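## Task

A 3D-printed bracket sits on the table with one or more ribbed support blocks still attached under its overhangs; they are the same plastic and colour as the bracket. Detach every support block and place each one completely inside the walls of the scrap tray. The bracket must finish resting on the table. It has two thin legs, one under each end of the top bar; if either leg is snapped off, the task fails. The reference image 'finished part' shows the bracket with no supports, so anything visible there is bracket. The image 'sliced job' shows the printed state, with supports coloured in greens; some may already be gone, and a block may be hidden behind the bracket or behind another block. Both images place the same end of the top bar on the left.

## Robot and tools

Robot: two arms, left_arm and right_arm, each ending in a two-finger gripper. The fingers point along the gripper's own +z axis and close along its y axis. end_effector_position is the spot between the finger pads, roughly 5 mm short of the tips. Cameras: cam_left_wrist and cam_right_wrist, both 896x504, wrist-mounted.

Scene frame: origin at table-top height, halfway between the nominal arm bases; +x reaches out over the table, +z is up, left_arm sits on the +y side (arm names do not match image sides). Positions are metres; orientation is reported as end_effector_quat_wxyz. Printed hand positions can be off, more so far out.

Row format (shared by execute_actions and move): one flat list of 14 numbers, each in [-1, 1], always covering both arms: dx, dy, dz, rx, ry, rz, opening for left_arm, then the same seven for right_arm. dx..dz are an offset along scene axes, and rx, ry, rz form one rotation vector turning the gripper about its own position. Scale: 1.0 equals 0.6 m or 180 degrees. These six are offsets from that arm's Hand target as it stood when the action or move began, never from the previous row, so sending the same offset twice moves the arm twice. Translations longer than 1.0 overall may be shortened. Opening is absolute, not an offset: +1 fully open (0.070 m), -1 closed; closing from fully open takes about 1 s or more. An arm you want left alone gets six zeros and its current opening repeated (a 0 opening is a real command, half open).

execute_actions(actions, cameras): actions is a list of actions; each action is a list of up to 15 rows, one per 1/30 s step, and if shorter its final row is held to fill 15 steps. An empty list just returns state and images. cameras picks which images come back (omitted, null or ["all"] = all; [] = none; a bad name voids the call).

move(target, speed, blend, opening_speed, blocking, cameras): drives each gripper in a straight line toward the offset given in target, counted from its Hand target. target is one 14-number row, or up to 15 such rows differing only in pose offsets, all measured from the same starting Hand targets. speed is the path top speed in m/s, 0.002 to 0.5 (default 0.25); rotation capped at twice that in rad/s; one value or one per target. blend (m) rounds corners between listed targets. opening_speed (0.2 or more, scale units per second) ramps the fingers; otherwise the opening is sent at once. blocking=false returns early while the move continues; then use wait or stop before further motion commands. Paths last at least 0.5 s and are cut at 10 s. Moves do not avoid obstacles or the other arm, and the gripper lags and can overshoot, more at high speed and with a nearly straight arm. The result adds a 'move:' line: done (within 3 mm and 2 degrees), off_target, moving, held or fault, plus limits (paced = pose clipped, held = steps withheld). done does not mean no contact.

wait(seconds, 0 to 10): lets time pass with last commands held; adds a 'wait:' line. stop(): brakes a running move. zoom_image(camera, region[x0,y0,x1,y1]): enlarged crop of the latest image of cam_left_wrist or cam_right_wrist, at most 504x504 pixels, origin top-left. show_instructions(): shows the reference images. finished_scene(scene, check): must be called twice; the first call submits a written check of each condition (what images and readings show, what they cannot show, how it could still be wrong) and allows repairs, the second ends the scene irreversibly.

Controller behaviour: every step the commanded pose is clipped to 70 mm and 16 degrees from the measured gripper pose; 'Hand target' in the result is that clipped pose and is the base for the next offsets. A blocked gripper keeps pushing toward its Hand target until you command the target back behind the gripper. 'pose unreachable' means the clearance check refused an arm command that would bring the arms too close (finger-to-finger excepted; it does not always prevent contact). 'Tool commands' lists present gripper commands.

Gripping: grip_measured uses the opening scale. To hold something, command about 0.05 below the reading at first touch for full force (about 20 N per pad); less for a lighter grip. Very thin parts get less force.

Loads and faults: contact torque limits are 20.2 N m for waist, shoulder and elbow and 7.04 N m for the three wrist joints, whose motors only deliver about 4 N m. Reaching a limit freezes that arm for 10 s (TORQUE FAULT). Holding weight, stretched poses or pushing at unreachable targets heat motors; MOTOR HOT appears at 65 °C and at 80 °C the arm goes limp for 30 to 60 s. Joint torque readings include arm weight, have offsets and noise; positive means toward larger joint angle. Joint ranges (rad): waist -2.618 to 2.618, shoulder 0.000 to 3.140, elbow -2.967 to 0.000, forearm roll -1.745 to 1.745, wrist pitch -1.220 to 1.220, wrist roll -2.094 to 2.094.

Avoid: anything leaving the table, dropping or flinging blocks, slamming or pressing hard into the bracket (its thin legs break easily), arm-to-arm contact, and fast moves near objects. Loose objects may occasionally get nudged by outside pushes.

Each tool is called after "Request:" as name(argument=value, ...), one argument or row to a line, values as JSON.

Reference images:

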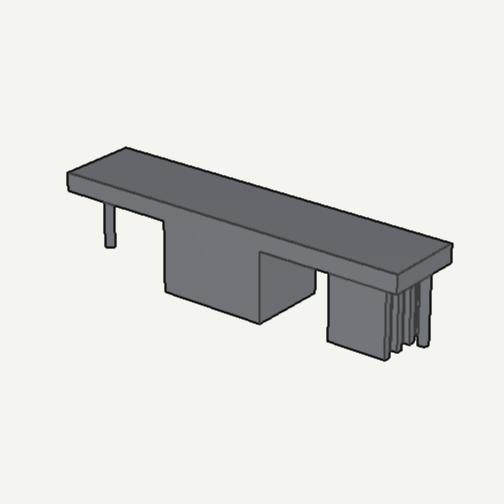

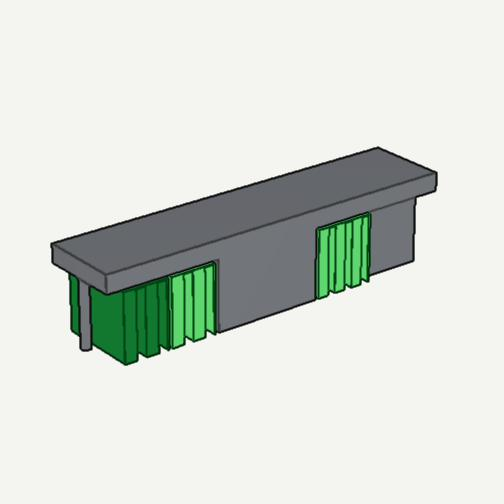

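## Session

Request:
execute_actions(
  actions=[],
)

Scene clock: 0.00 s.
left_arm: end_effector_position=(+0.3291, +0.0767, +0.2257) grip_measured=+1.00 end_effector_quat_wxyz=(+0.202, +0.173, +0.964, -0.017) | right_arm: end_effector_position=(+0.4479, -0.6300, +0.2711) grip_measured=+1.00 end_effector_quat_wxyz=(+0.430, +0.625, +0.619, -0.202)
Joint positions: left_arm=[-0.449 1.555 -1.473 0.084 1.177 -0.117 0.07] | right_arm=[-0.414 1.926 -1.825 -0.836 0.939 1.443 0.07]
Joint torques (N m): no reading
Motor temperatures (°C): left_arm=[31 35 33 33 37 33] | right_arm=[32 34 31 33 35 31]
Hand target: left_arm +0.3291, +0.0767, +0.2257; +0.202, +0.173, +0.964, -0.017 | right_arm +0.4479, -0.6300, +0.2711; +0.430, +0.625, +0.619, -0.202
Tool commands: left_gripper/opening=+1.0 right_gripper/opening=+1.0

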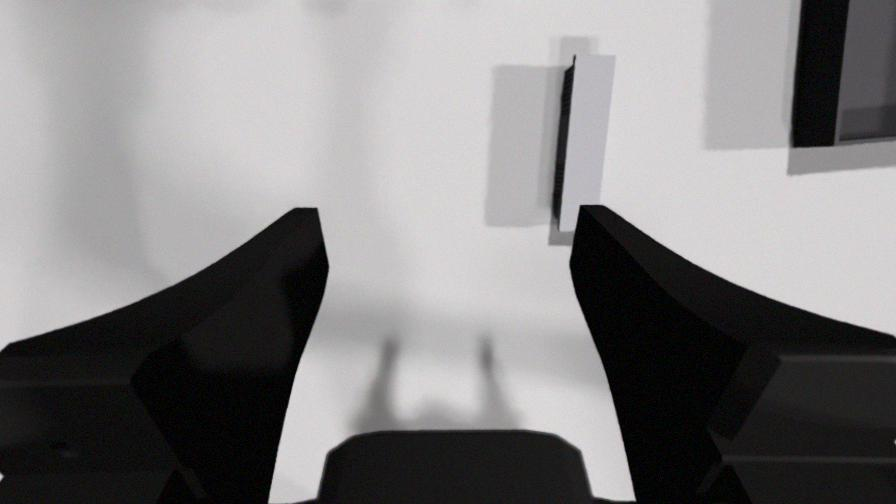

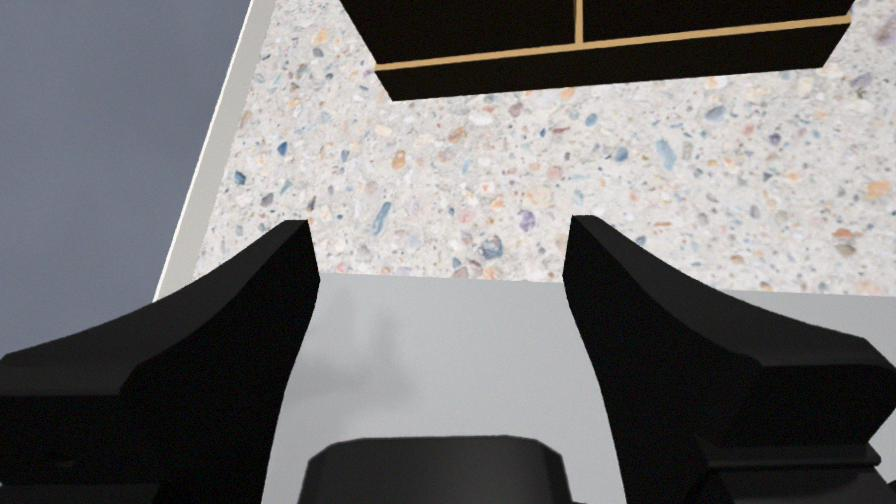

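Request:
zoom_image(
  camera="cam_left_wrist",
  region=[470, 20, 720, 260],
)

Request:
show_instructions(
)

Scaled by 2.016 from the camera's 896x504 image, which has a finer 1280x720 frame.

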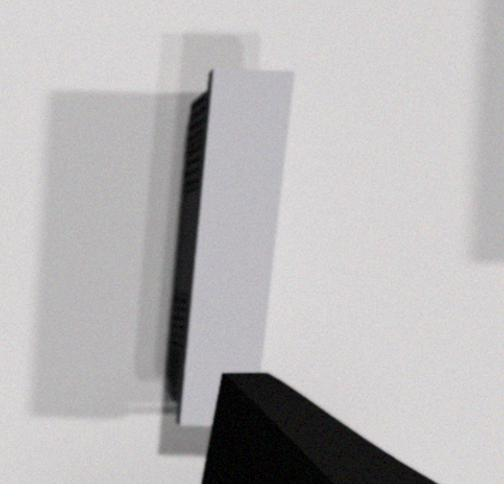

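Reference images for this scene: finished part, sliced job.

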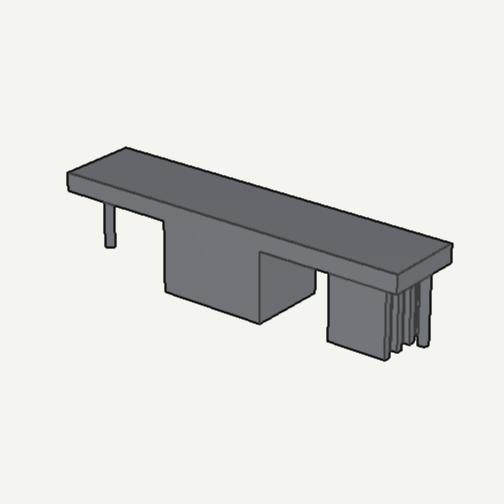

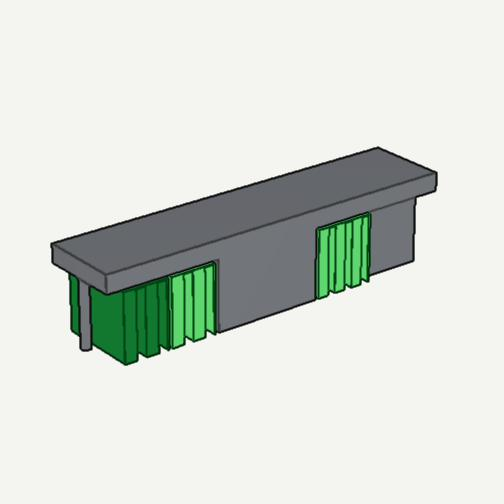

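Request:
move(
  target=[-0.0485,0.0388,-0.1762,-0.0933,-0.2123,-0.0154,-1,-0.08,0.55,-0.0333,-0.0762,0.0666,0.4510,0.5],
  speed=0.3,
)

Scene clock: 63.43 s.
left_arm: end_effector_position=(+0.2993, +0.0933, +0.1180) grip_measured=-1.00 end_effector_quat_wxyz=(+0.527, +0.163, +0.828, -0.103) | right_arm: end_effector_position=(+0.3982, -0.2991, +0.2539) grip_measured=+0.50 end_effector_quat_wxyz=(+0.459, +0.000, +0.888, +0.004)
Joint positions: left_arm=[-0.411 1.356 -0.295 -0.053 -0.538 0.034 0] | right_arm=[-0.019 1.188 -0.945 0.082 0.462 -0.091 0.052]
Joint torques (N m): left_arm=[0 -1.95 -4.89 0.06 -1.12 0.05] | right_arm=[-1.23 -3.96 -5.6 -0.01 -0.53 0.1]
Motor temperatures (°C): left_arm=[31 37 35 33 37 33] | right_arm=[32 39 32 35 36 31]
Hand target: left_arm +0.2994, +0.0932, +0.1181; +0.527, +0.164, +0.828, -0.103 | right_arm +0.3984, -0.2993, +0.2540; +0.459, +0.000, +0.888, +0.004
Off the commanded pose: left_arm 0.007 m, 0 deg | right_arm 0.003 m, 1 deg.
move: off_target (left_arm)

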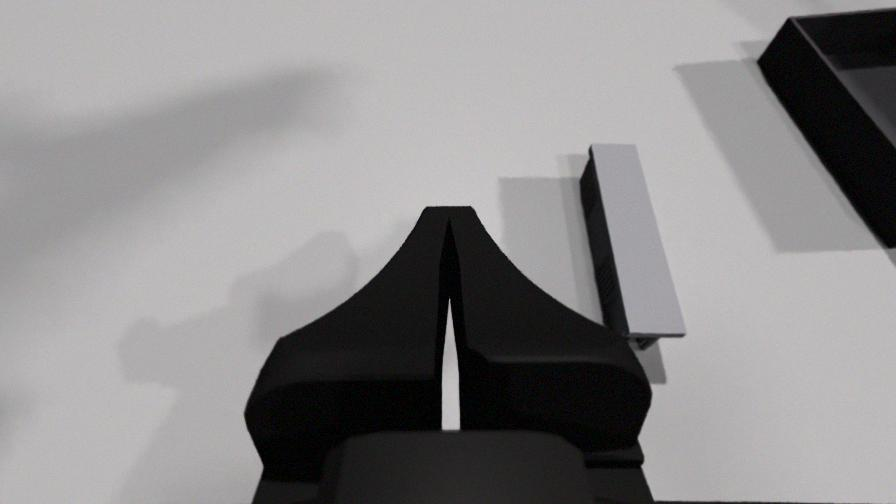

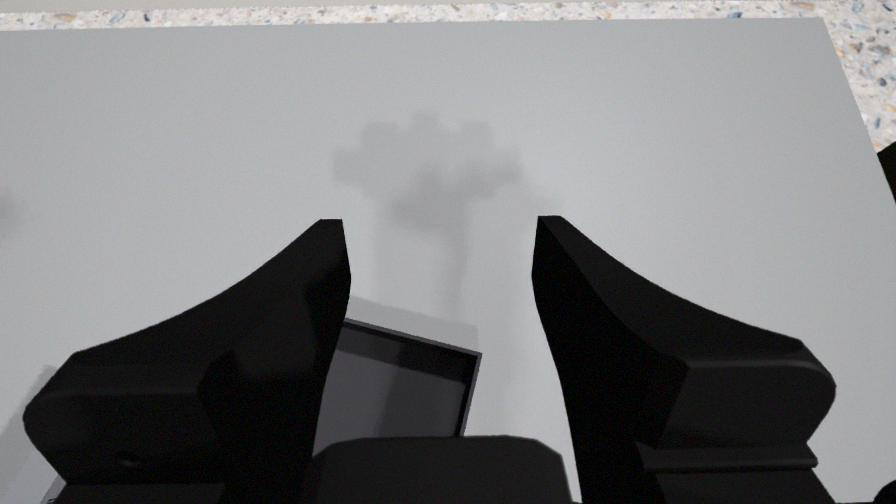

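Request:
zoom_image(
  camera="cam_left_wrist",
  region=[540, 130, 740, 390],
)

Scaled by 1.938 from the camera's 896x504 image, which has a finer 1280x720 frame.

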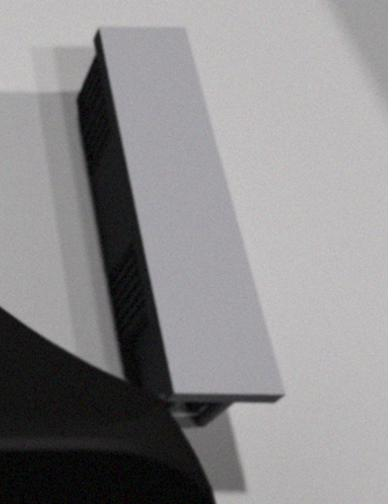

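Request:
move(
  target=[0.0177,-0.0553,-0.1133,0,0,-0.25,-1,-0.164,0.2155,-0.09,0.012,0.0520,0.15,0.5],
  speed=0.25,
)

Scene clock: 149.73 s.
left_arm: end_effector_position=(+0.3107, +0.0601, +0.0505) grip_measured=-1.00 end_effector_quat_wxyz=(+0.452, +0.467, +0.699, -0.296) | right_arm: end_effector_position=(+0.2994, -0.1693, +0.2002) grip_measured=+0.50 end_effector_quat_wxyz=(+0.372, -0.199, +0.898, +0.128)
Joint positions: left_arm=[0.093 1.946 -0.629 1.424 -1.063 -0.364 0] | right_arm=[0.331 1.013 -0.721 0.307 0.593 -0.309 0.053]
Joint torques (N m): left_arm=[0.91 -6.61 -2.38 -0.61 -1.03 0.18] | right_arm=[-0.73 -3.29 -4.46 0.08 -0.56 0.13]
Motor temperatures (°C): left_arm=[31 35 35 33 39 33] | right_arm=[32 35 33 34 37 31]
Hand target: left_arm +0.3104, +0.0601, +0.0506; +0.452, +0.467, +0.700, -0.296 | right_arm +0.2996, -0.1697, +0.2005; +0.372, -0.198, +0.898, +0.128
Off the commanded pose: left_arm 0.001 m, 1 deg | right_arm 0.001 m, 0 deg.
move: done

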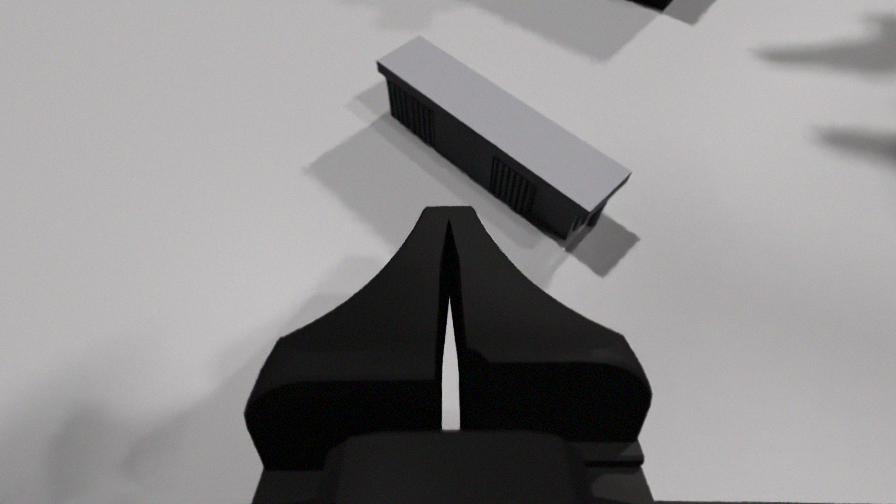

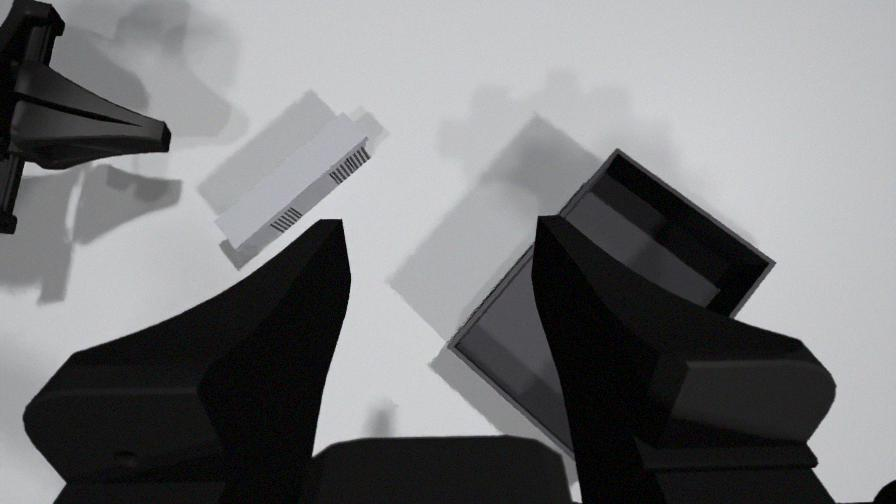

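Request:
zoom_image(
  camera="cam_left_wrist",
  region=[360, 20, 660, 260],
)

Request:
zoom_image(
  camera="cam_right_wrist",
  region=[190, 90, 410, 270],
)

Scaled by 1.680 from the camera's 896x504 image, which has a finer 1280x720 frame.

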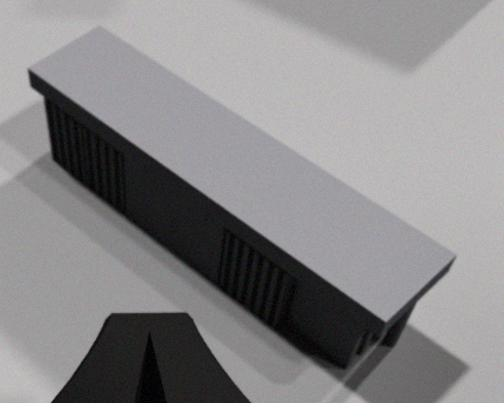

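Scaled by 2.291 from the camera's 896x504 image, which has a finer 1280x720 frame.

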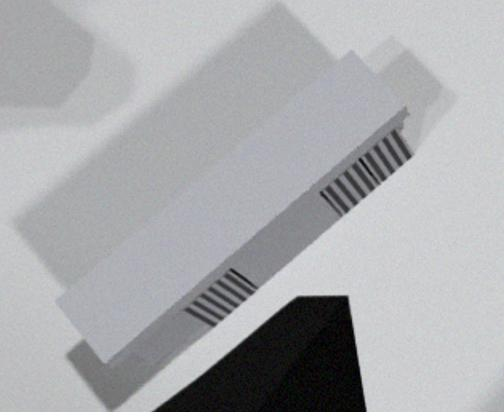

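Request:
zoom_image(
  camera="cam_left_wrist",
  region=[530, 140, 650, 250],
)

Request:
zoom_image(
  camera="cam_left_wrist",
  region=[360, 25, 480, 155],
)

Scaled by 4.200 from the camera's 896x504 image, which has a finer 1280x720 frame.

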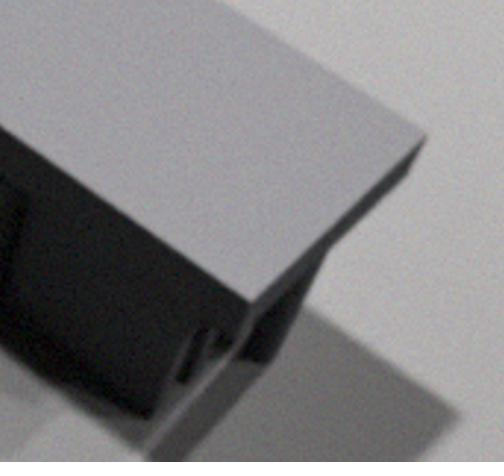

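Scaled by 3.877 from the camera's 896x504 image, which has a finer 1280x720 frame.

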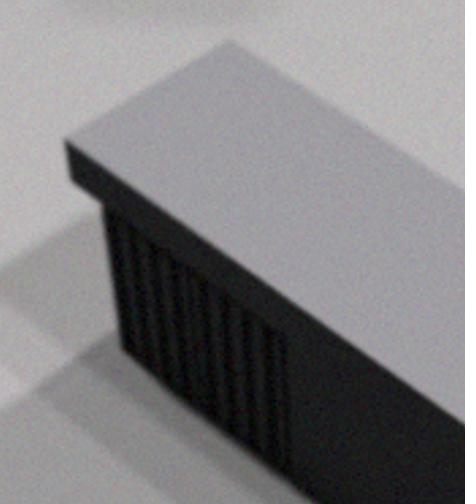

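Request:
move(
  target=[-0.05,0.15,0.1,0,0,0,-1,-0.0243,0.1328,-0.2,-0.0392,0.2611,-0.2407,0.5],
  speed=0.25,
  cameras=["cam_right_wrist"],
)

Scene clock: 575.43 s.
left_arm: end_effector_position=(+0.2800, +0.1503, +0.1090) grip_measured=-1.00 end_effector_quat_wxyz=(+0.486, +0.436, +0.712, -0.261) | right_arm: end_effector_position=(+0.2855, -0.0890, +0.0788) grip_measured=+0.50 end_effector_quat_wxyz=(+0.002, +0.183, +0.983, -0.002)
Joint positions: left_arm=[0.501 1.671 -0.551 1.758 -1.21 -0.523 0] | right_arm=[0.709 1.754 -1.2 -0.006 1.105 1.064 0.053]
Joint torques (N m): left_arm=[-0.34 -3.89 -3.58 -0.48 -0.88 0.17] | right_arm=[-0.55 -8.23 -3.32 -0.28 -0.09 -0.05]
Motor temperatures (°C): left_arm=[31 39 33 34 38 33] | right_arm=[32 34 33 33 38 31]
Hand target: left_arm +0.2800, +0.1507, +0.1091; +0.452, +0.466, +0.701, -0.296 | right_arm +0.2856, -0.0892, +0.0794; +0.003, +0.183, +0.983, -0.001
Off the commanded pose: left_arm 0.002 m, 7 deg | right_arm 0.002 m, 0 deg.
joint read past its limit (left arm) — joint 5 (wrist pitch), lower limit.
joint sent to its limit (left arm) — joint 4 (forearm roll), upper limit; joint 5 (wrist pitch), lower limit. The joint targets are off in orientation, not in position.
move: off_target (left_arm)
Images, in order (width x height): cam_right_wrist 896x504.

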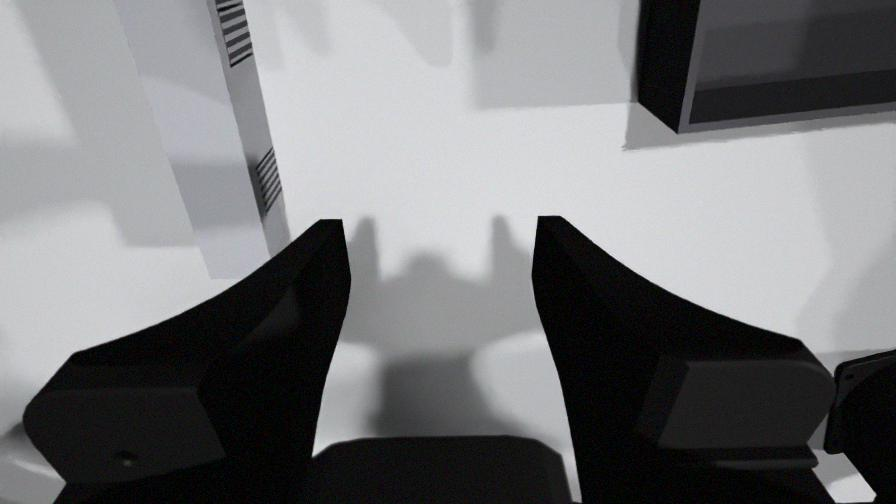

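Request:
move(
  target=[0.0,0.05,0.02,0,0,0.2,-1,0.0713,0.1177,-0.0567,0,0,0,0.5],
  speed=0.15,
  cameras=["cam_right_wrist"],
)

Scene clock: 585.57 s.
left_arm: end_effector_position=(+0.2798, +0.1807, +0.1207) grip_measured=-1.00 end_effector_quat_wxyz=(+0.518, +0.226, +0.813, -0.142) | right_arm: end_effector_position=(+0.3276, -0.0177, +0.0448) grip_measured=+0.50 end_effector_quat_wxyz=(+0.003, +0.183, +0.983, -0.001)
Joint positions: left_arm=[0.467 1.327 -0.286 1.368 -0.89 -0.671 0] | right_arm=[0.779 2.055 -1.522 -0.006 1.122 1.133 0.052]
Joint torques (N m): left_arm=[0.09 -2.05 -4.47 -0.54 -0.98 0.17] | right_arm=[0.39 -9.81 -3.17 0.02 0.1 0.09]
Motor temperatures (°C): left_arm=[31 38 33 34 38 33] | right_arm=[32 35 33 33 37 31]
Hand target: left_arm +0.2799, +0.1808, +0.1206; +0.518, +0.226, +0.813, -0.142 | right_arm +0.3276, -0.0181, +0.0450; +0.003, +0.183, +0.983, -0.001
Off the commanded pose: left_arm 0.000 m, 0 deg | right_arm 0.001 m, 0 deg.
move: done
Images, in order (width x height): cam_right_wrist 896x504.

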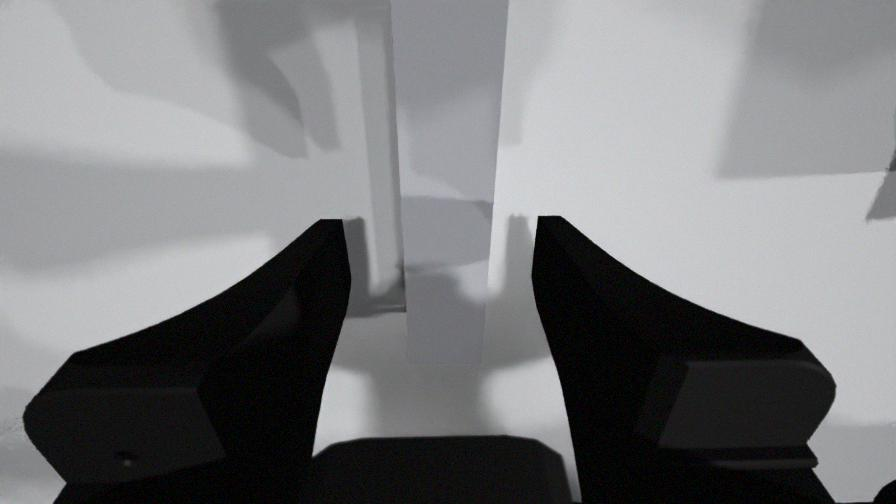

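Request:
move(
  target=[0,0,0,0,0,0,-1,0.0078,-0.003,-0.0407,0,0,0,0.5],
  speed=0.06,
  cameras=["cam_right_wrist"],
)

Request:
move(
  target=[0,0,0,0,0,0,-1,0,0,0,0,0,0,-0.33],
  opening_speed=1,
  cameras=[],
)

Scene clock: 595.90 s.
left_arm: end_effector_position=(+0.2798, +0.1807, +0.1205) grip_measured=-1.00 end_effector_quat_wxyz=(+0.518, +0.226, +0.813, -0.142) | right_arm: end_effector_position=(+0.3321, -0.0197, +0.0200) grip_measured=+0.50 end_effector_quat_wxyz=(+0.003, +0.183, +0.983, -0.001)
Joint positions: left_arm=[0.467 1.328 -0.286 1.368 -0.89 -0.671 0] | right_arm=[0.768 2.096 -1.487 -0.006 1.046 1.122 0.052]
Joint torques (N m): left_arm=[1.16 -1.17 -4.96 -0.54 -0.97 0.17] | right_arm=[-0.67 -9.72 -3.44 -0.17 0.08 -0.04]
Motor temperatures (°C): left_arm=[31 38 34 34 38 33] | right_arm=[32 37 33 33 37 31]
Hand target: left_arm +0.2799, +0.1808, +0.1206; +0.518, +0.226, +0.813, -0.142 | right_arm +0.3320, -0.0197, +0.0204; +0.003, +0.183, +0.983, -0.001
Off the commanded pose: left_arm 0.000 m, 0 deg | right_arm 0.001 m, 0 deg.
move: done
Images, in order (width x height): cam_right_wrist 896x504.

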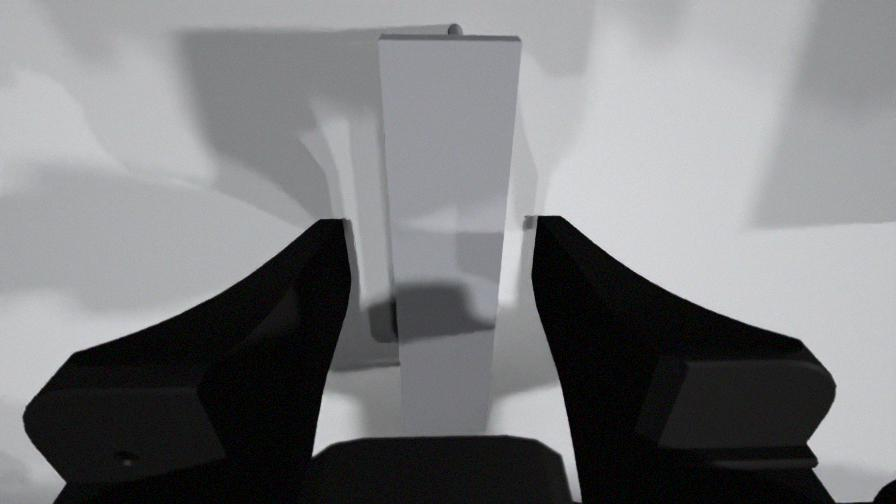

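Scene clock: 596.93 s.
left_arm: end_effector_position=(+0.2798, +0.1807, +0.1205) grip_measured=-1.00 end_effector_quat_wxyz=(+0.518, +0.226, +0.813, -0.142) | right_arm: end_effector_position=(+0.3319, -0.0198, +0.0200) grip_measured=-0.25 end_effector_quat_wxyz=(+0.003, +0.183, +0.983, -0.001)
Joint positions: left_arm=[0.467 1.328 -0.286 1.368 -0.89 -0.671 0] | right_arm=[0.768 2.096 -1.487 -0.006 1.047 1.122 0.026]
Joint torques (N m): left_arm=[1.14 -1.18 -4.97 -0.53 -0.99 0.17] | right_arm=[-0.06 -10.9 -4.42 0 0.09 0.06]
Motor temperatures (°C): left_arm=[31 37 34 34 38 33] | right_arm=[32 37 33 33 37 31]
Hand target: left_arm +0.2799, +0.1808, +0.1206; +0.518, +0.226, +0.813, -0.142 | right_arm +0.3320, -0.0197, +0.0204; +0.003, +0.183, +0.983, -0.001
Off the commanded pose: left_arm 0.000 m, 0 deg | right_arm 0.000 m, 0 deg.
move: done
No camera images: "cameras" was empty.

Request:
move(
  target=[0,0,0,0,0,0,-1,0,0,0.0333,0,0,0,-0.33],
  speed=0.05,
  cameras=[],
)

Request:
move(
  target=[0,0,0,0,0,0,-1,-0.1105,-0.1188,0,0,0,0.2167,-0.33],
  speed=0.2,
  cameras=["cam_left_wrist","cam_right_wrist"],
)

Scene clock: 615.73 s.
left_arm: end_effector_position=(+0.2798, +0.1807, +0.1205) grip_measured=-1.00 end_effector_quat_wxyz=(+0.518, +0.226, +0.813, -0.142) | right_arm: end_effector_position=(+0.3321, -0.0196, +0.0409) grip_measured=-0.25 end_effector_quat_wxyz=(+0.003, +0.183, +0.983, -0.001)
Joint positions: left_arm=[0.467 1.328 -0.286 1.368 -0.89 -0.671 0] | right_arm=[0.768 2.067 -1.525 -0.006 1.114 1.122 0.026]
Joint torques (N m): left_arm=[1.14 -1.18 -4.96 -0.55 -0.97 0.17] | right_arm=[-0.03 -10.02 -3.58 -0.06 -0.15 0.06]
Motor temperatures (°C): left_arm=[31 37 34 34 38 33] | right_arm=[32 39 33 33 36 31]
Hand target: left_arm +0.2799, +0.1808, +0.1206; +0.518, +0.226, +0.813, -0.142 | right_arm +0.3322, -0.0199, +0.0405; +0.003, +0.183, +0.983, -0.001
Off the commanded pose: left_arm 0.000 m, 0 deg | right_arm 0.001 m, 0 deg.
move: done
No camera images: "cameras" was empty.

Scene clock: 617.77 s.
left_arm: end_effector_position=(+0.2798, +0.1807, +0.1205) grip_measured=-1.00 end_effector_quat_wxyz=(+0.518, +0.226, +0.813, -0.142) | right_arm: end_effector_position=(+0.2661, -0.0914, +0.0410) grip_measured=-0.25 end_effector_quat_wxyz=(+0.003, -0.157, +0.988, +0.000)
Joint positions: left_arm=[0.467 1.328 -0.286 1.368 -0.89 -0.671 0] | right_arm=[0.742 1.758 -1.039 -0.004 0.934 0.41 0.026]
Joint torques (N m): left_arm=[1.14 -1.18 -4.97 -0.55 -0.96 0.17] | right_arm=[-0.74 -7.26 -3.8 0.09 -0.16 0.18]
Motor temperatures (°C): left_arm=[31 36 34 34 38 33] | right_arm=[32 39 33 33 36 31]
Hand target: left_arm +0.2799, +0.1808, +0.1206; +0.518, +0.226, +0.813, -0.142 | right_arm +0.2665, -0.0911, +0.0410; +0.003, -0.156, +0.988, +0.000
Off the commanded pose: left_arm 0.000 m, 0 deg | right_arm 0.001 m, 0 deg.
move: done

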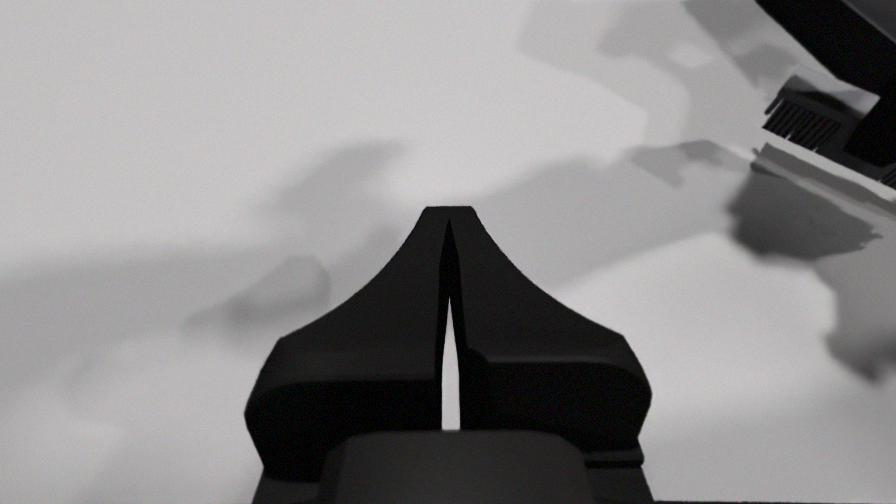

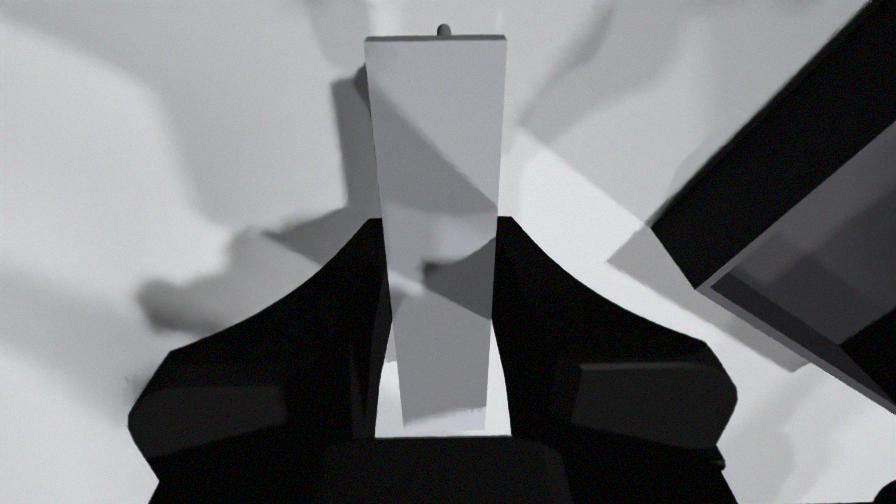

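Request:
move(
  target=[0,0,0,0,0,0,-1,0,0,-0.0338,0,0,0,-0.33],
  speed=0.03,
  cameras=[],
)

Request:
move(
  target=[0,0,0,0,0,0,-1,0,0,0,0,0,0,0.5],
  opening_speed=1.5,
  cameras=[],
)

Request:
move(
  target=[0,0,0,0,0,0,-1,0,0,0.0667,0,0,0,0.5],
  speed=0.1,
  cameras=["cam_right_wrist"],
)

Scene clock: 626.60 s.
left_arm: end_effector_position=(+0.2798, +0.1807, +0.1205) grip_measured=-1.00 end_effector_quat_wxyz=(+0.518, +0.226, +0.813, -0.142) | right_arm: end_effector_position=(+0.2664, -0.0910, +0.0203) grip_measured=-0.25 end_effector_quat_wxyz=(+0.003, -0.157, +0.988, +0.000)
Joint positions: left_arm=[0.467 1.328 -0.286 1.368 -0.89 -0.671 0] | right_arm=[0.742 1.8 -1.002 -0.004 0.854 0.41 0.026]
Joint torques (N m): left_arm=[1.12 -1.2 -4.93 -0.56 -0.95 0.16] | right_arm=[0.66 -7.07 -2.7 0.07 0.06 0.05]
Motor temperatures (°C): left_arm=[31 36 34 34 38 33] | right_arm=[32 39 33 33 36 31]
Hand target: left_arm +0.2799, +0.1808, +0.1206; +0.518, +0.226, +0.813, -0.142 | right_arm +0.2664, -0.0909, +0.0206; +0.003, -0.157, +0.988, +0.001
Off the commanded pose: left_arm 0.000 m, 0 deg | right_arm 0.000 m, 0 deg.
move: done
No camera images: "cameras" was empty.

Scene clock: 627.37 s.
left_arm: end_effector_position=(+0.2798, +0.1807, +0.1205) grip_measured=-1.00 end_effector_quat_wxyz=(+0.518, +0.226, +0.813, -0.142) | right_arm: end_effector_position=(+0.2664, -0.0909, +0.0203) grip_measured=+0.50 end_effector_quat_wxyz=(+0.003, -0.157, +0.988, +0.001)
Joint positions: left_arm=[0.467 1.328 -0.286 1.368 -0.89 -0.671 0] | right_arm=[0.742 1.8 -1.002 -0.003 0.854 0.41 0.053]
Joint torques (N m): left_arm=[1.12 -1.21 -4.93 -0.57 -0.95 0.16] | right_arm=[0.62 -8.19 -3.75 0.12 0.08 -0.03]
Motor temperatures (°C): left_arm=[31 36 34 34 38 33] | right_arm=[32 39 33 33 36 31]
Hand target: left_arm +0.2799, +0.1808, +0.1206; +0.518, +0.226, +0.813, -0.142 | right_arm +0.2664, -0.0909, +0.0206; +0.003, -0.157, +0.988, +0.001
Off the commanded pose: left_arm 0.000 m, 0 deg | right_arm 0.000 m, 0 deg.
move: done
No camera images: "cameras" was empty.

Scene clock: 628.10 s.
left_arm: end_effector_position=(+0.2798, +0.1807, +0.1205) grip_measured=-1.00 end_effector_quat_wxyz=(+0.518, +0.226, +0.813, -0.142) | right_arm: end_effector_position=(+0.2667, -0.0907, +0.0617) grip_measured=+0.50 end_effector_quat_wxyz=(+0.004, -0.157, +0.988, +0.001)
Joint positions: left_arm=[0.467 1.328 -0.286 1.368 -0.89 -0.671 0] | right_arm=[0.742 1.723 -1.084 -0.003 1.011 0.41 0.053]
Joint torques (N m): left_arm=[1.11 -1.2 -4.92 -0.57 -0.95 0.16] | right_arm=[-0.8 -6.55 -2.82 -0.24 -0.18 0.04]
Motor temperatures (°C): left_arm=[31 36 34 34 38 33] | right_arm=[32 39 33 33 36 31]
Hand target: left_arm +0.2799, +0.1808, +0.1206; +0.518, +0.226, +0.813, -0.142 | right_arm +0.2667, -0.0913, +0.0609; +0.003, -0.156, +0.988, +0.000
Off the commanded pose: left_arm 0.000 m, 0 deg | right_arm 0.001 m, 0 deg.
move: done
Images, in order (width x height): cam_right_wrist 896x504.

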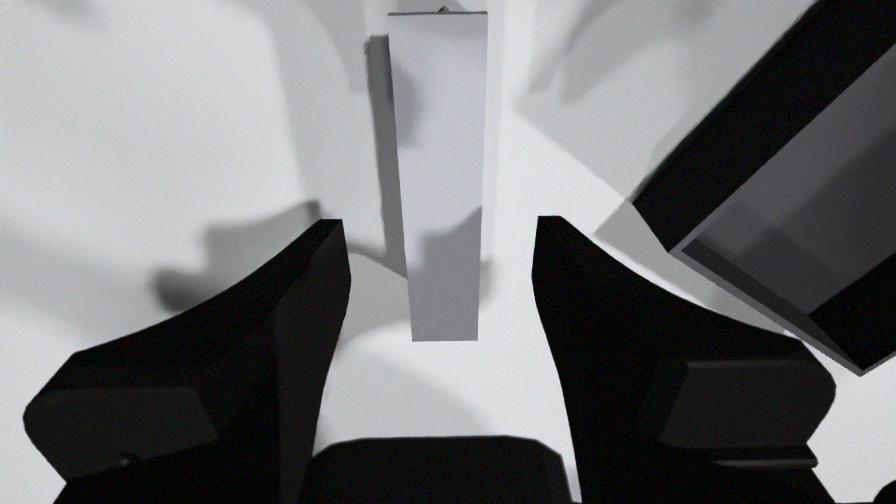

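Request:
move(
  target=[0,0,0,0,0,0,-1,0,0,0.0667,0,0,0,0.5],
  speed=0.15,
  cameras=[],
)

Request:
move(
  target=[0,0,0,0,0,0,-1,-0.0007,-0.079,-0.0708,0.2542,-0.081,-0.3777,-1],
  speed=0.3,
  cameras=[],
)

Request:
move(
  target=[-0.008,-0.3263,-0.101,0,0,-0.225,-1,0,0,0,0,0,0,-1],
  speed=0.2,
  cameras=["cam_left_wrist","cam_right_wrist"],
)

Scene clock: 658.30 s.
left_arm: end_effector_position=(+0.2798, +0.1807, +0.1205) grip_measured=-1.00 end_effector_quat_wxyz=(+0.518, +0.226, +0.813, -0.142) | right_arm: end_effector_position=(+0.2670, -0.0914, +0.1017) grip_measured=+0.50 end_effector_quat_wxyz=(+0.004, -0.156, +0.988, +0.001)
Joint positions: left_arm=[0.467 1.328 -0.286 1.368 -0.89 -0.671 0] | right_arm=[0.74 1.669 -1.185 -0.004 1.167 0.411 0.052]
Joint torques (N m): left_arm=[1.11 -1.21 -4.91 -0.58 -0.94 0.15] | right_arm=[-0.8 -6.33 -2.74 -0.21 -0.24 0.13]
Motor temperatures (°C): left_arm=[31 36 34 34 38 33] | right_arm=[32 37 32 33 36 31]
Hand target: left_arm +0.2799, +0.1808, +0.1206; +0.518, +0.226, +0.813, -0.142 | right_arm +0.2669, -0.0918, +0.1011; +0.003, -0.155, +0.988, +0.000
Off the commanded pose: left_arm 0.000 m, 0 deg | right_arm 0.001 m, 0 deg.
move: done
No camera images: "cameras" was empty.

Scene clock: 661.50 s.
left_arm: end_effector_position=(+0.2798, +0.1807, +0.1205) grip_measured=-1.00 end_effector_quat_wxyz=(+0.518, +0.226, +0.813, -0.142) | right_arm: end_effector_position=(+0.2655, -0.1364, +0.0601) grip_measured=-0.98 end_effector_quat_wxyz=(+0.177, +0.432, +0.828, +0.310)
Joint positions: left_arm=[0.467 1.328 -0.286 1.368 -0.89 -0.671 0] | right_arm=[0.654 1.272 -0.307 0.887 -0.056 0.696 0.001]
Joint torques (N m): left_arm=[1.11 -1.23 -4.89 -0.58 -0.93 0.15] | right_arm=[0.63 -2.08 -2.55 0.04 -0.44 -0.17]
Motor temperatures (°C): left_arm=[31 36 34 34 38 33] | right_arm=[32 37 32 33 36 31]
Hand target: left_arm +0.2799, +0.1808, +0.1206; +0.518, +0.226, +0.813, -0.142 | right_arm +0.2655, -0.1365, +0.0593; +0.168, +0.419, +0.823, +0.344
Off the commanded pose: left_arm 0.000 m, 0 deg | right_arm 0.003 m, 4 deg.
move: off_target (right_arm)
No camera images: "cameras" was empty.

Scene clock: 663.90 s.
left_arm: end_effector_position=(+0.2767, -0.0157, +0.0634) grip_measured=-1.00 end_effector_quat_wxyz=(+0.441, +0.497, +0.680, -0.310) | right_arm: end_effector_position=(+0.2653, -0.1368, +0.0590) grip_measured=-0.98 end_effector_quat_wxyz=(+0.178, +0.423, +0.822, +0.338)
Joint positions: left_arm=[-0.213 1.862 -0.573 1.214 -0.975 -0.363 0] | right_arm=[0.606 1.275 -0.255 -0.108 -0.147 1.653 0.001]
Joint torques (N m): left_arm=[1.15 -6.95 -2.7 -0.6 -1.01 0.05] | right_arm=[-0.58 -2.01 -2.34 0.09 -0.63 -0.08]
Motor temperatures (°C): left_arm=[31 36 34 34 38 33] | right_arm=[32 37 32 33 36 31]
Hand target: left_arm +0.2767, -0.0157, +0.0636; +0.441, +0.496, +0.680, -0.310 | right_arm +0.2656, -0.1372, +0.0590; +0.169, +0.420, +0.823, +0.343
Off the commanded pose: left_arm 0.004 m, 1 deg | right_arm 0.000 m, 1 deg.
move: off_target (left_arm)

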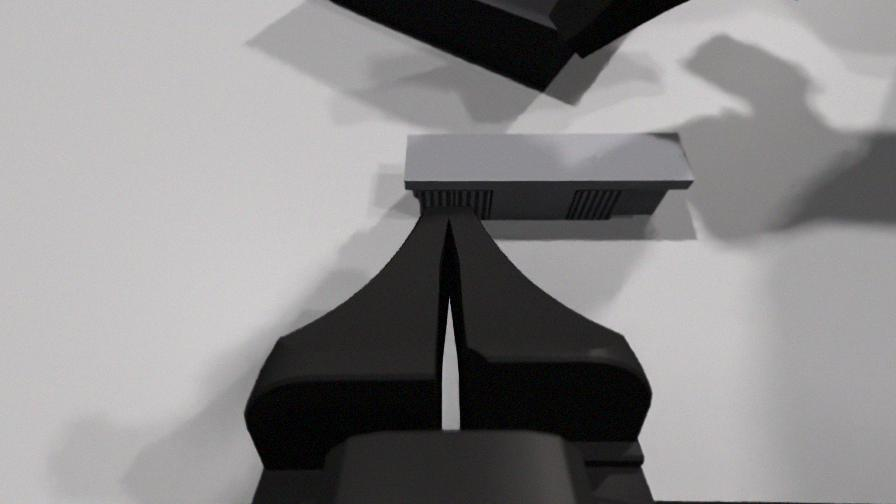

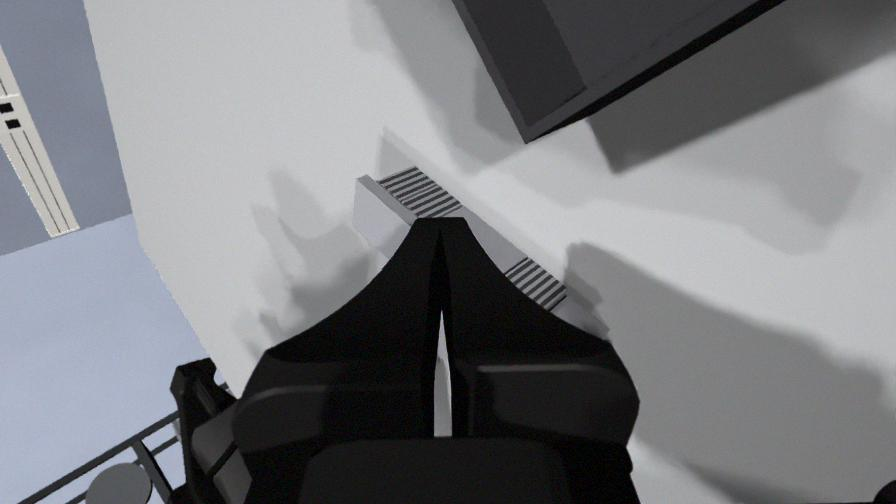

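Request:
move(
  target=[0.0025,-0.052,-0.0685,0,0,0,0.029,0.0585,0.039,-0.0717,0,0,0,-1],
  speed=0.1,
  cameras=["cam_left_wrist","cam_right_wrist"],
)

Scene clock: 678.00 s.
left_arm: end_effector_position=(+0.2775, -0.0479, +0.0226) grip_measured=+0.03 end_effector_quat_wxyz=(+0.440, +0.497, +0.680, -0.311) | right_arm: end_effector_position=(+0.3006, -0.1132, +0.0143) grip_measured=-0.98 end_effector_quat_wxyz=(+0.167, +0.420, +0.823, +0.343)
Joint positions: left_arm=[-0.342 2.049 -0.607 0.992 -1.012 -0.183 0.036] | right_arm=[0.573 1.653 -0.328 -0.146 -0.453 1.656 0.001]
Joint torques (N m): left_arm=[1.12 -7.85 -2.91 -0.15 -1.12 0.03] | right_arm=[-0.76 -6.06 -2.01 -0.13 -0.42 -0.12]
Motor temperatures (°C): left_arm=[31 37 34 34 38 33] | right_arm=[32 36 32 33 36 31]
Hand target: left_arm +0.2778, -0.0478, +0.0232; +0.441, +0.497, +0.680, -0.311 | right_arm +0.3005, -0.1134, +0.0148; +0.168, +0.419, +0.823, +0.343
Off the commanded pose: left_arm 0.001 m, 0 deg | right_arm 0.002 m, 0 deg.
move: done

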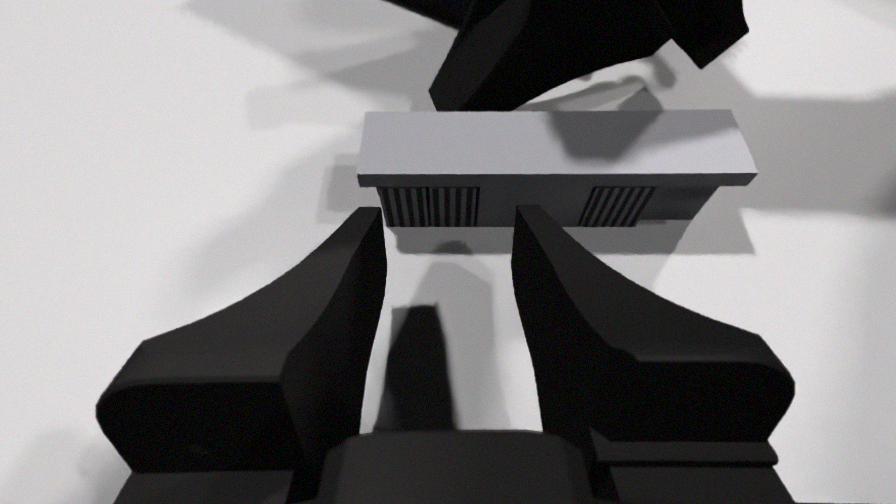

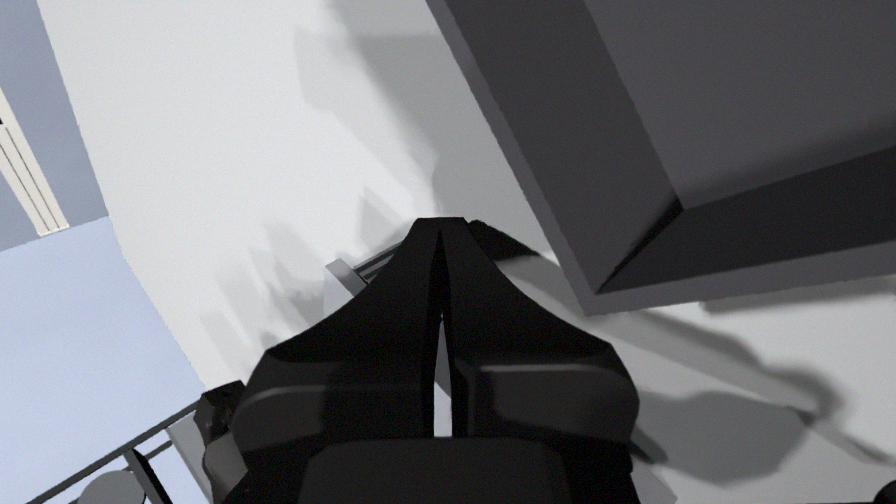

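Request:
move(
  target=[0.0102,-0.0299,0,0,0,0,-0.143,-0.0027,0.0079,0.0025,0,0,0,-1],
  speed=0.05,
  cameras=["cam_left_wrist"],
)

Scene clock: 700.47 s.
left_arm: end_effector_position=(+0.2845, -0.0658, +0.0237) grip_measured=-0.14 end_effector_quat_wxyz=(+0.441, +0.497, +0.680, -0.311) | right_arm: end_effector_position=(+0.2989, -0.1087, +0.0163) grip_measured=-0.98 end_effector_quat_wxyz=(+0.168, +0.420, +0.823, +0.344)
Joint positions: left_arm=[-0.4 2.063 -0.66 0.95 -0.979 -0.21 0.03] | right_arm=[0.602 1.645 -0.333 -0.1 -0.439 1.636 0.001]
Joint torques (N m): left_arm=[0.74 -5.94 -2.52 -0.24 -1.16 0.16] | right_arm=[0.56 -5.88 -2.88 -0.09 -0.44 -0.06]
Motor temperatures (°C): left_arm=[31 38 34 33 38 33] | right_arm=[32 36 32 33 36 31]
Hand target: left_arm +0.2843, -0.0655, +0.0234; +0.441, +0.497, +0.680, -0.311 | right_arm +0.2989, -0.1085, +0.0163; +0.168, +0.420, +0.823, +0.343
Off the commanded pose: left_arm 0.001 m, 0 deg | right_arm 0.000 m, 0 deg.
move: done
Images, in order (width x height): cam_left_wrist 896x504.

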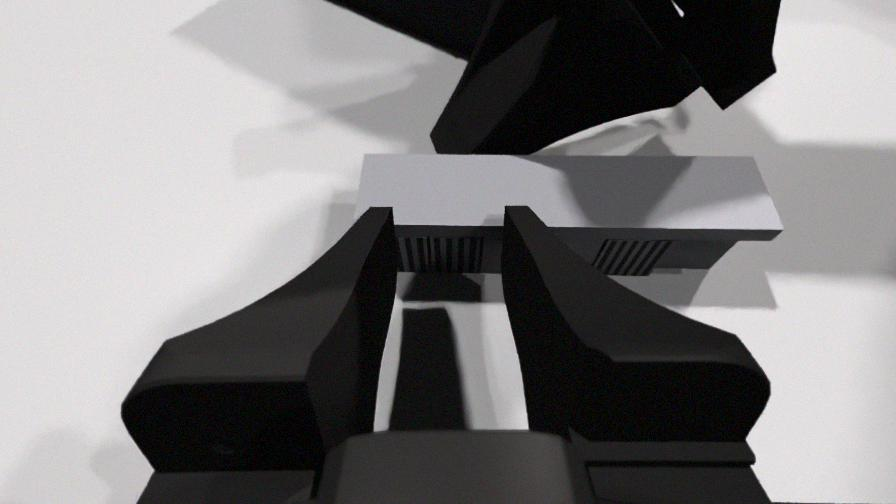

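Request:
move(
  target=[0.00081, -0.00237, 0, 0, 0, 0, -0.143, 0, 0, 0, 0, 0, 0, -1],
  speed=0.02,
  cameras=["cam_left_wrist"],
)

Scene clock: 732.83 s.
left_arm: end_effector_position=(+0.2847, -0.0668, +0.0234) grip_measured=-0.14 end_effector_quat_wxyz=(+0.441, +0.497, +0.680, -0.311) | right_arm: end_effector_position=(+0.2989, -0.1087, +0.0163) grip_measured=-0.98 end_effector_quat_wxyz=(+0.168, +0.420, +0.823, +0.344)
Joint positions: left_arm=[-0.403 2.065 -0.663 0.948 -0.977 -0.211 0.03] | right_arm=[0.602 1.645 -0.333 -0.1 -0.439 1.636 0.001]
Joint torques (N m): left_arm=[-0.64 -5.78 -3.65 -0.46 -1.01 0.03] | right_arm=[0.64 -5.17 -2.95 -0.2 -0.65 0.09]
Motor temperatures (°C): left_arm=[31 38 33 33 38 33] | right_arm=[32 35 32 33 37 31]
Hand target: left_arm +0.2848, -0.0669, +0.0234; +0.441, +0.497, +0.680, -0.311 | right_arm +0.2989, -0.1085, +0.0163; +0.168, +0.420, +0.823, +0.343
Off the commanded pose: left_arm 0.000 m, 0 deg | right_arm 0.000 m, 0 deg.
move: done
Images, in order (width x height): cam_left_wrist 896x504.

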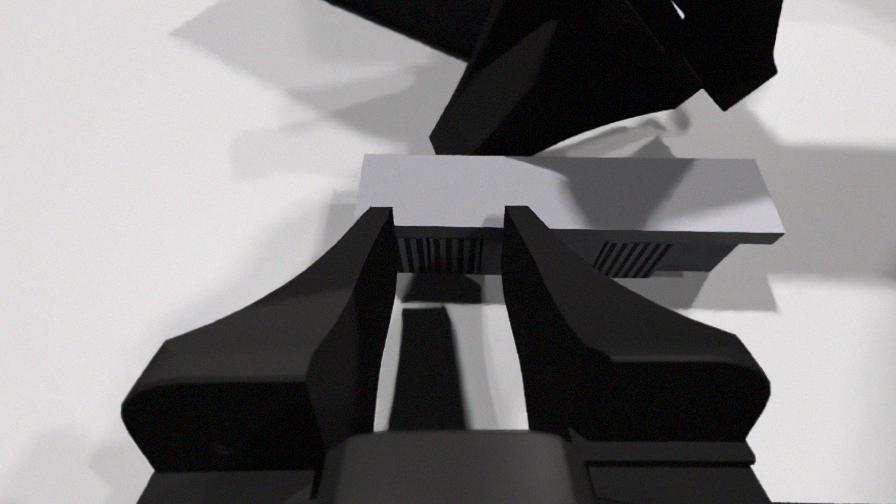

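Request:
move(
  target=[0.00081, -0.00237, 0, 0, 0, 0, -0.143, 0, 0, 0, 0, 0, 0, -1],
  speed=0.02,
  cameras=["cam_left_wrist"],
)

Request:
zoom_image(
  camera="cam_left_wrist",
  region=[340, 130, 560, 290],
)

Scene clock: 736.57 s.
left_arm: end_effector_position=(+0.2854, -0.0684, +0.0237) grip_measured=-0.14 end_effector_quat_wxyz=(+0.441, +0.497, +0.680, -0.311) | right_arm: end_effector_position=(+0.2989, -0.1087, +0.0163) grip_measured=-0.98 end_effector_quat_wxyz=(+0.168, +0.420, +0.823, +0.344)
Joint positions: left_arm=[-0.408 2.066 -0.668 0.945 -0.974 -0.214 0.03] | right_arm=[0.602 1.645 -0.333 -0.1 -0.439 1.636 0.001]
Joint torques (N m): left_arm=[-0.55 -5.83 -3.61 -0.44 -1.03 0.04] | right_arm=[0.56 -4.46 -2.91 -0.18 -0.65 0.09]
Motor temperatures (°C): left_arm=[31 38 33 33 38 33] | right_arm=[32 35 32 33 38 31]
Hand target: left_arm +0.2853, -0.0684, +0.0234; +0.441, +0.497, +0.680, -0.311 | right_arm +0.2989, -0.1085, +0.0163; +0.168, +0.420, +0.823, +0.343
Off the commanded pose: left_arm 0.000 m, 0 deg | right_arm 0.000 m, 0 deg.
move: done
Images, in order (width x height): cam_left_wrist 896x504.

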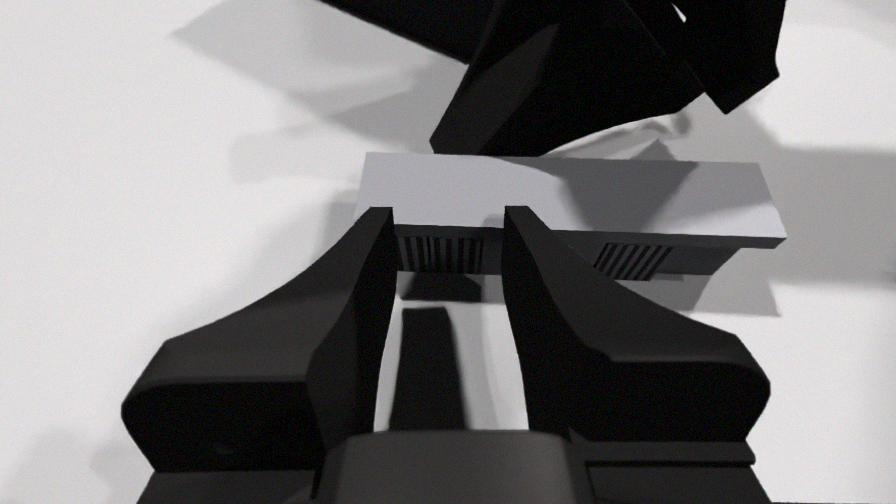

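Scaled by 2.291 from the camera's 896x504 image, which has a finer 1280x720 frame.

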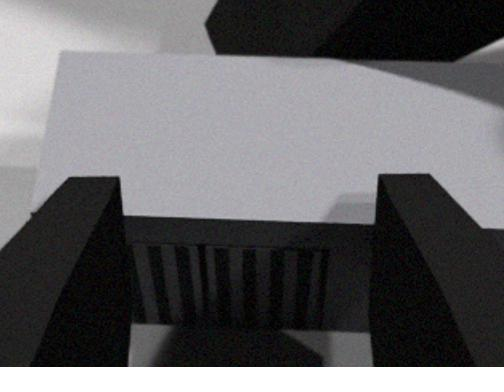

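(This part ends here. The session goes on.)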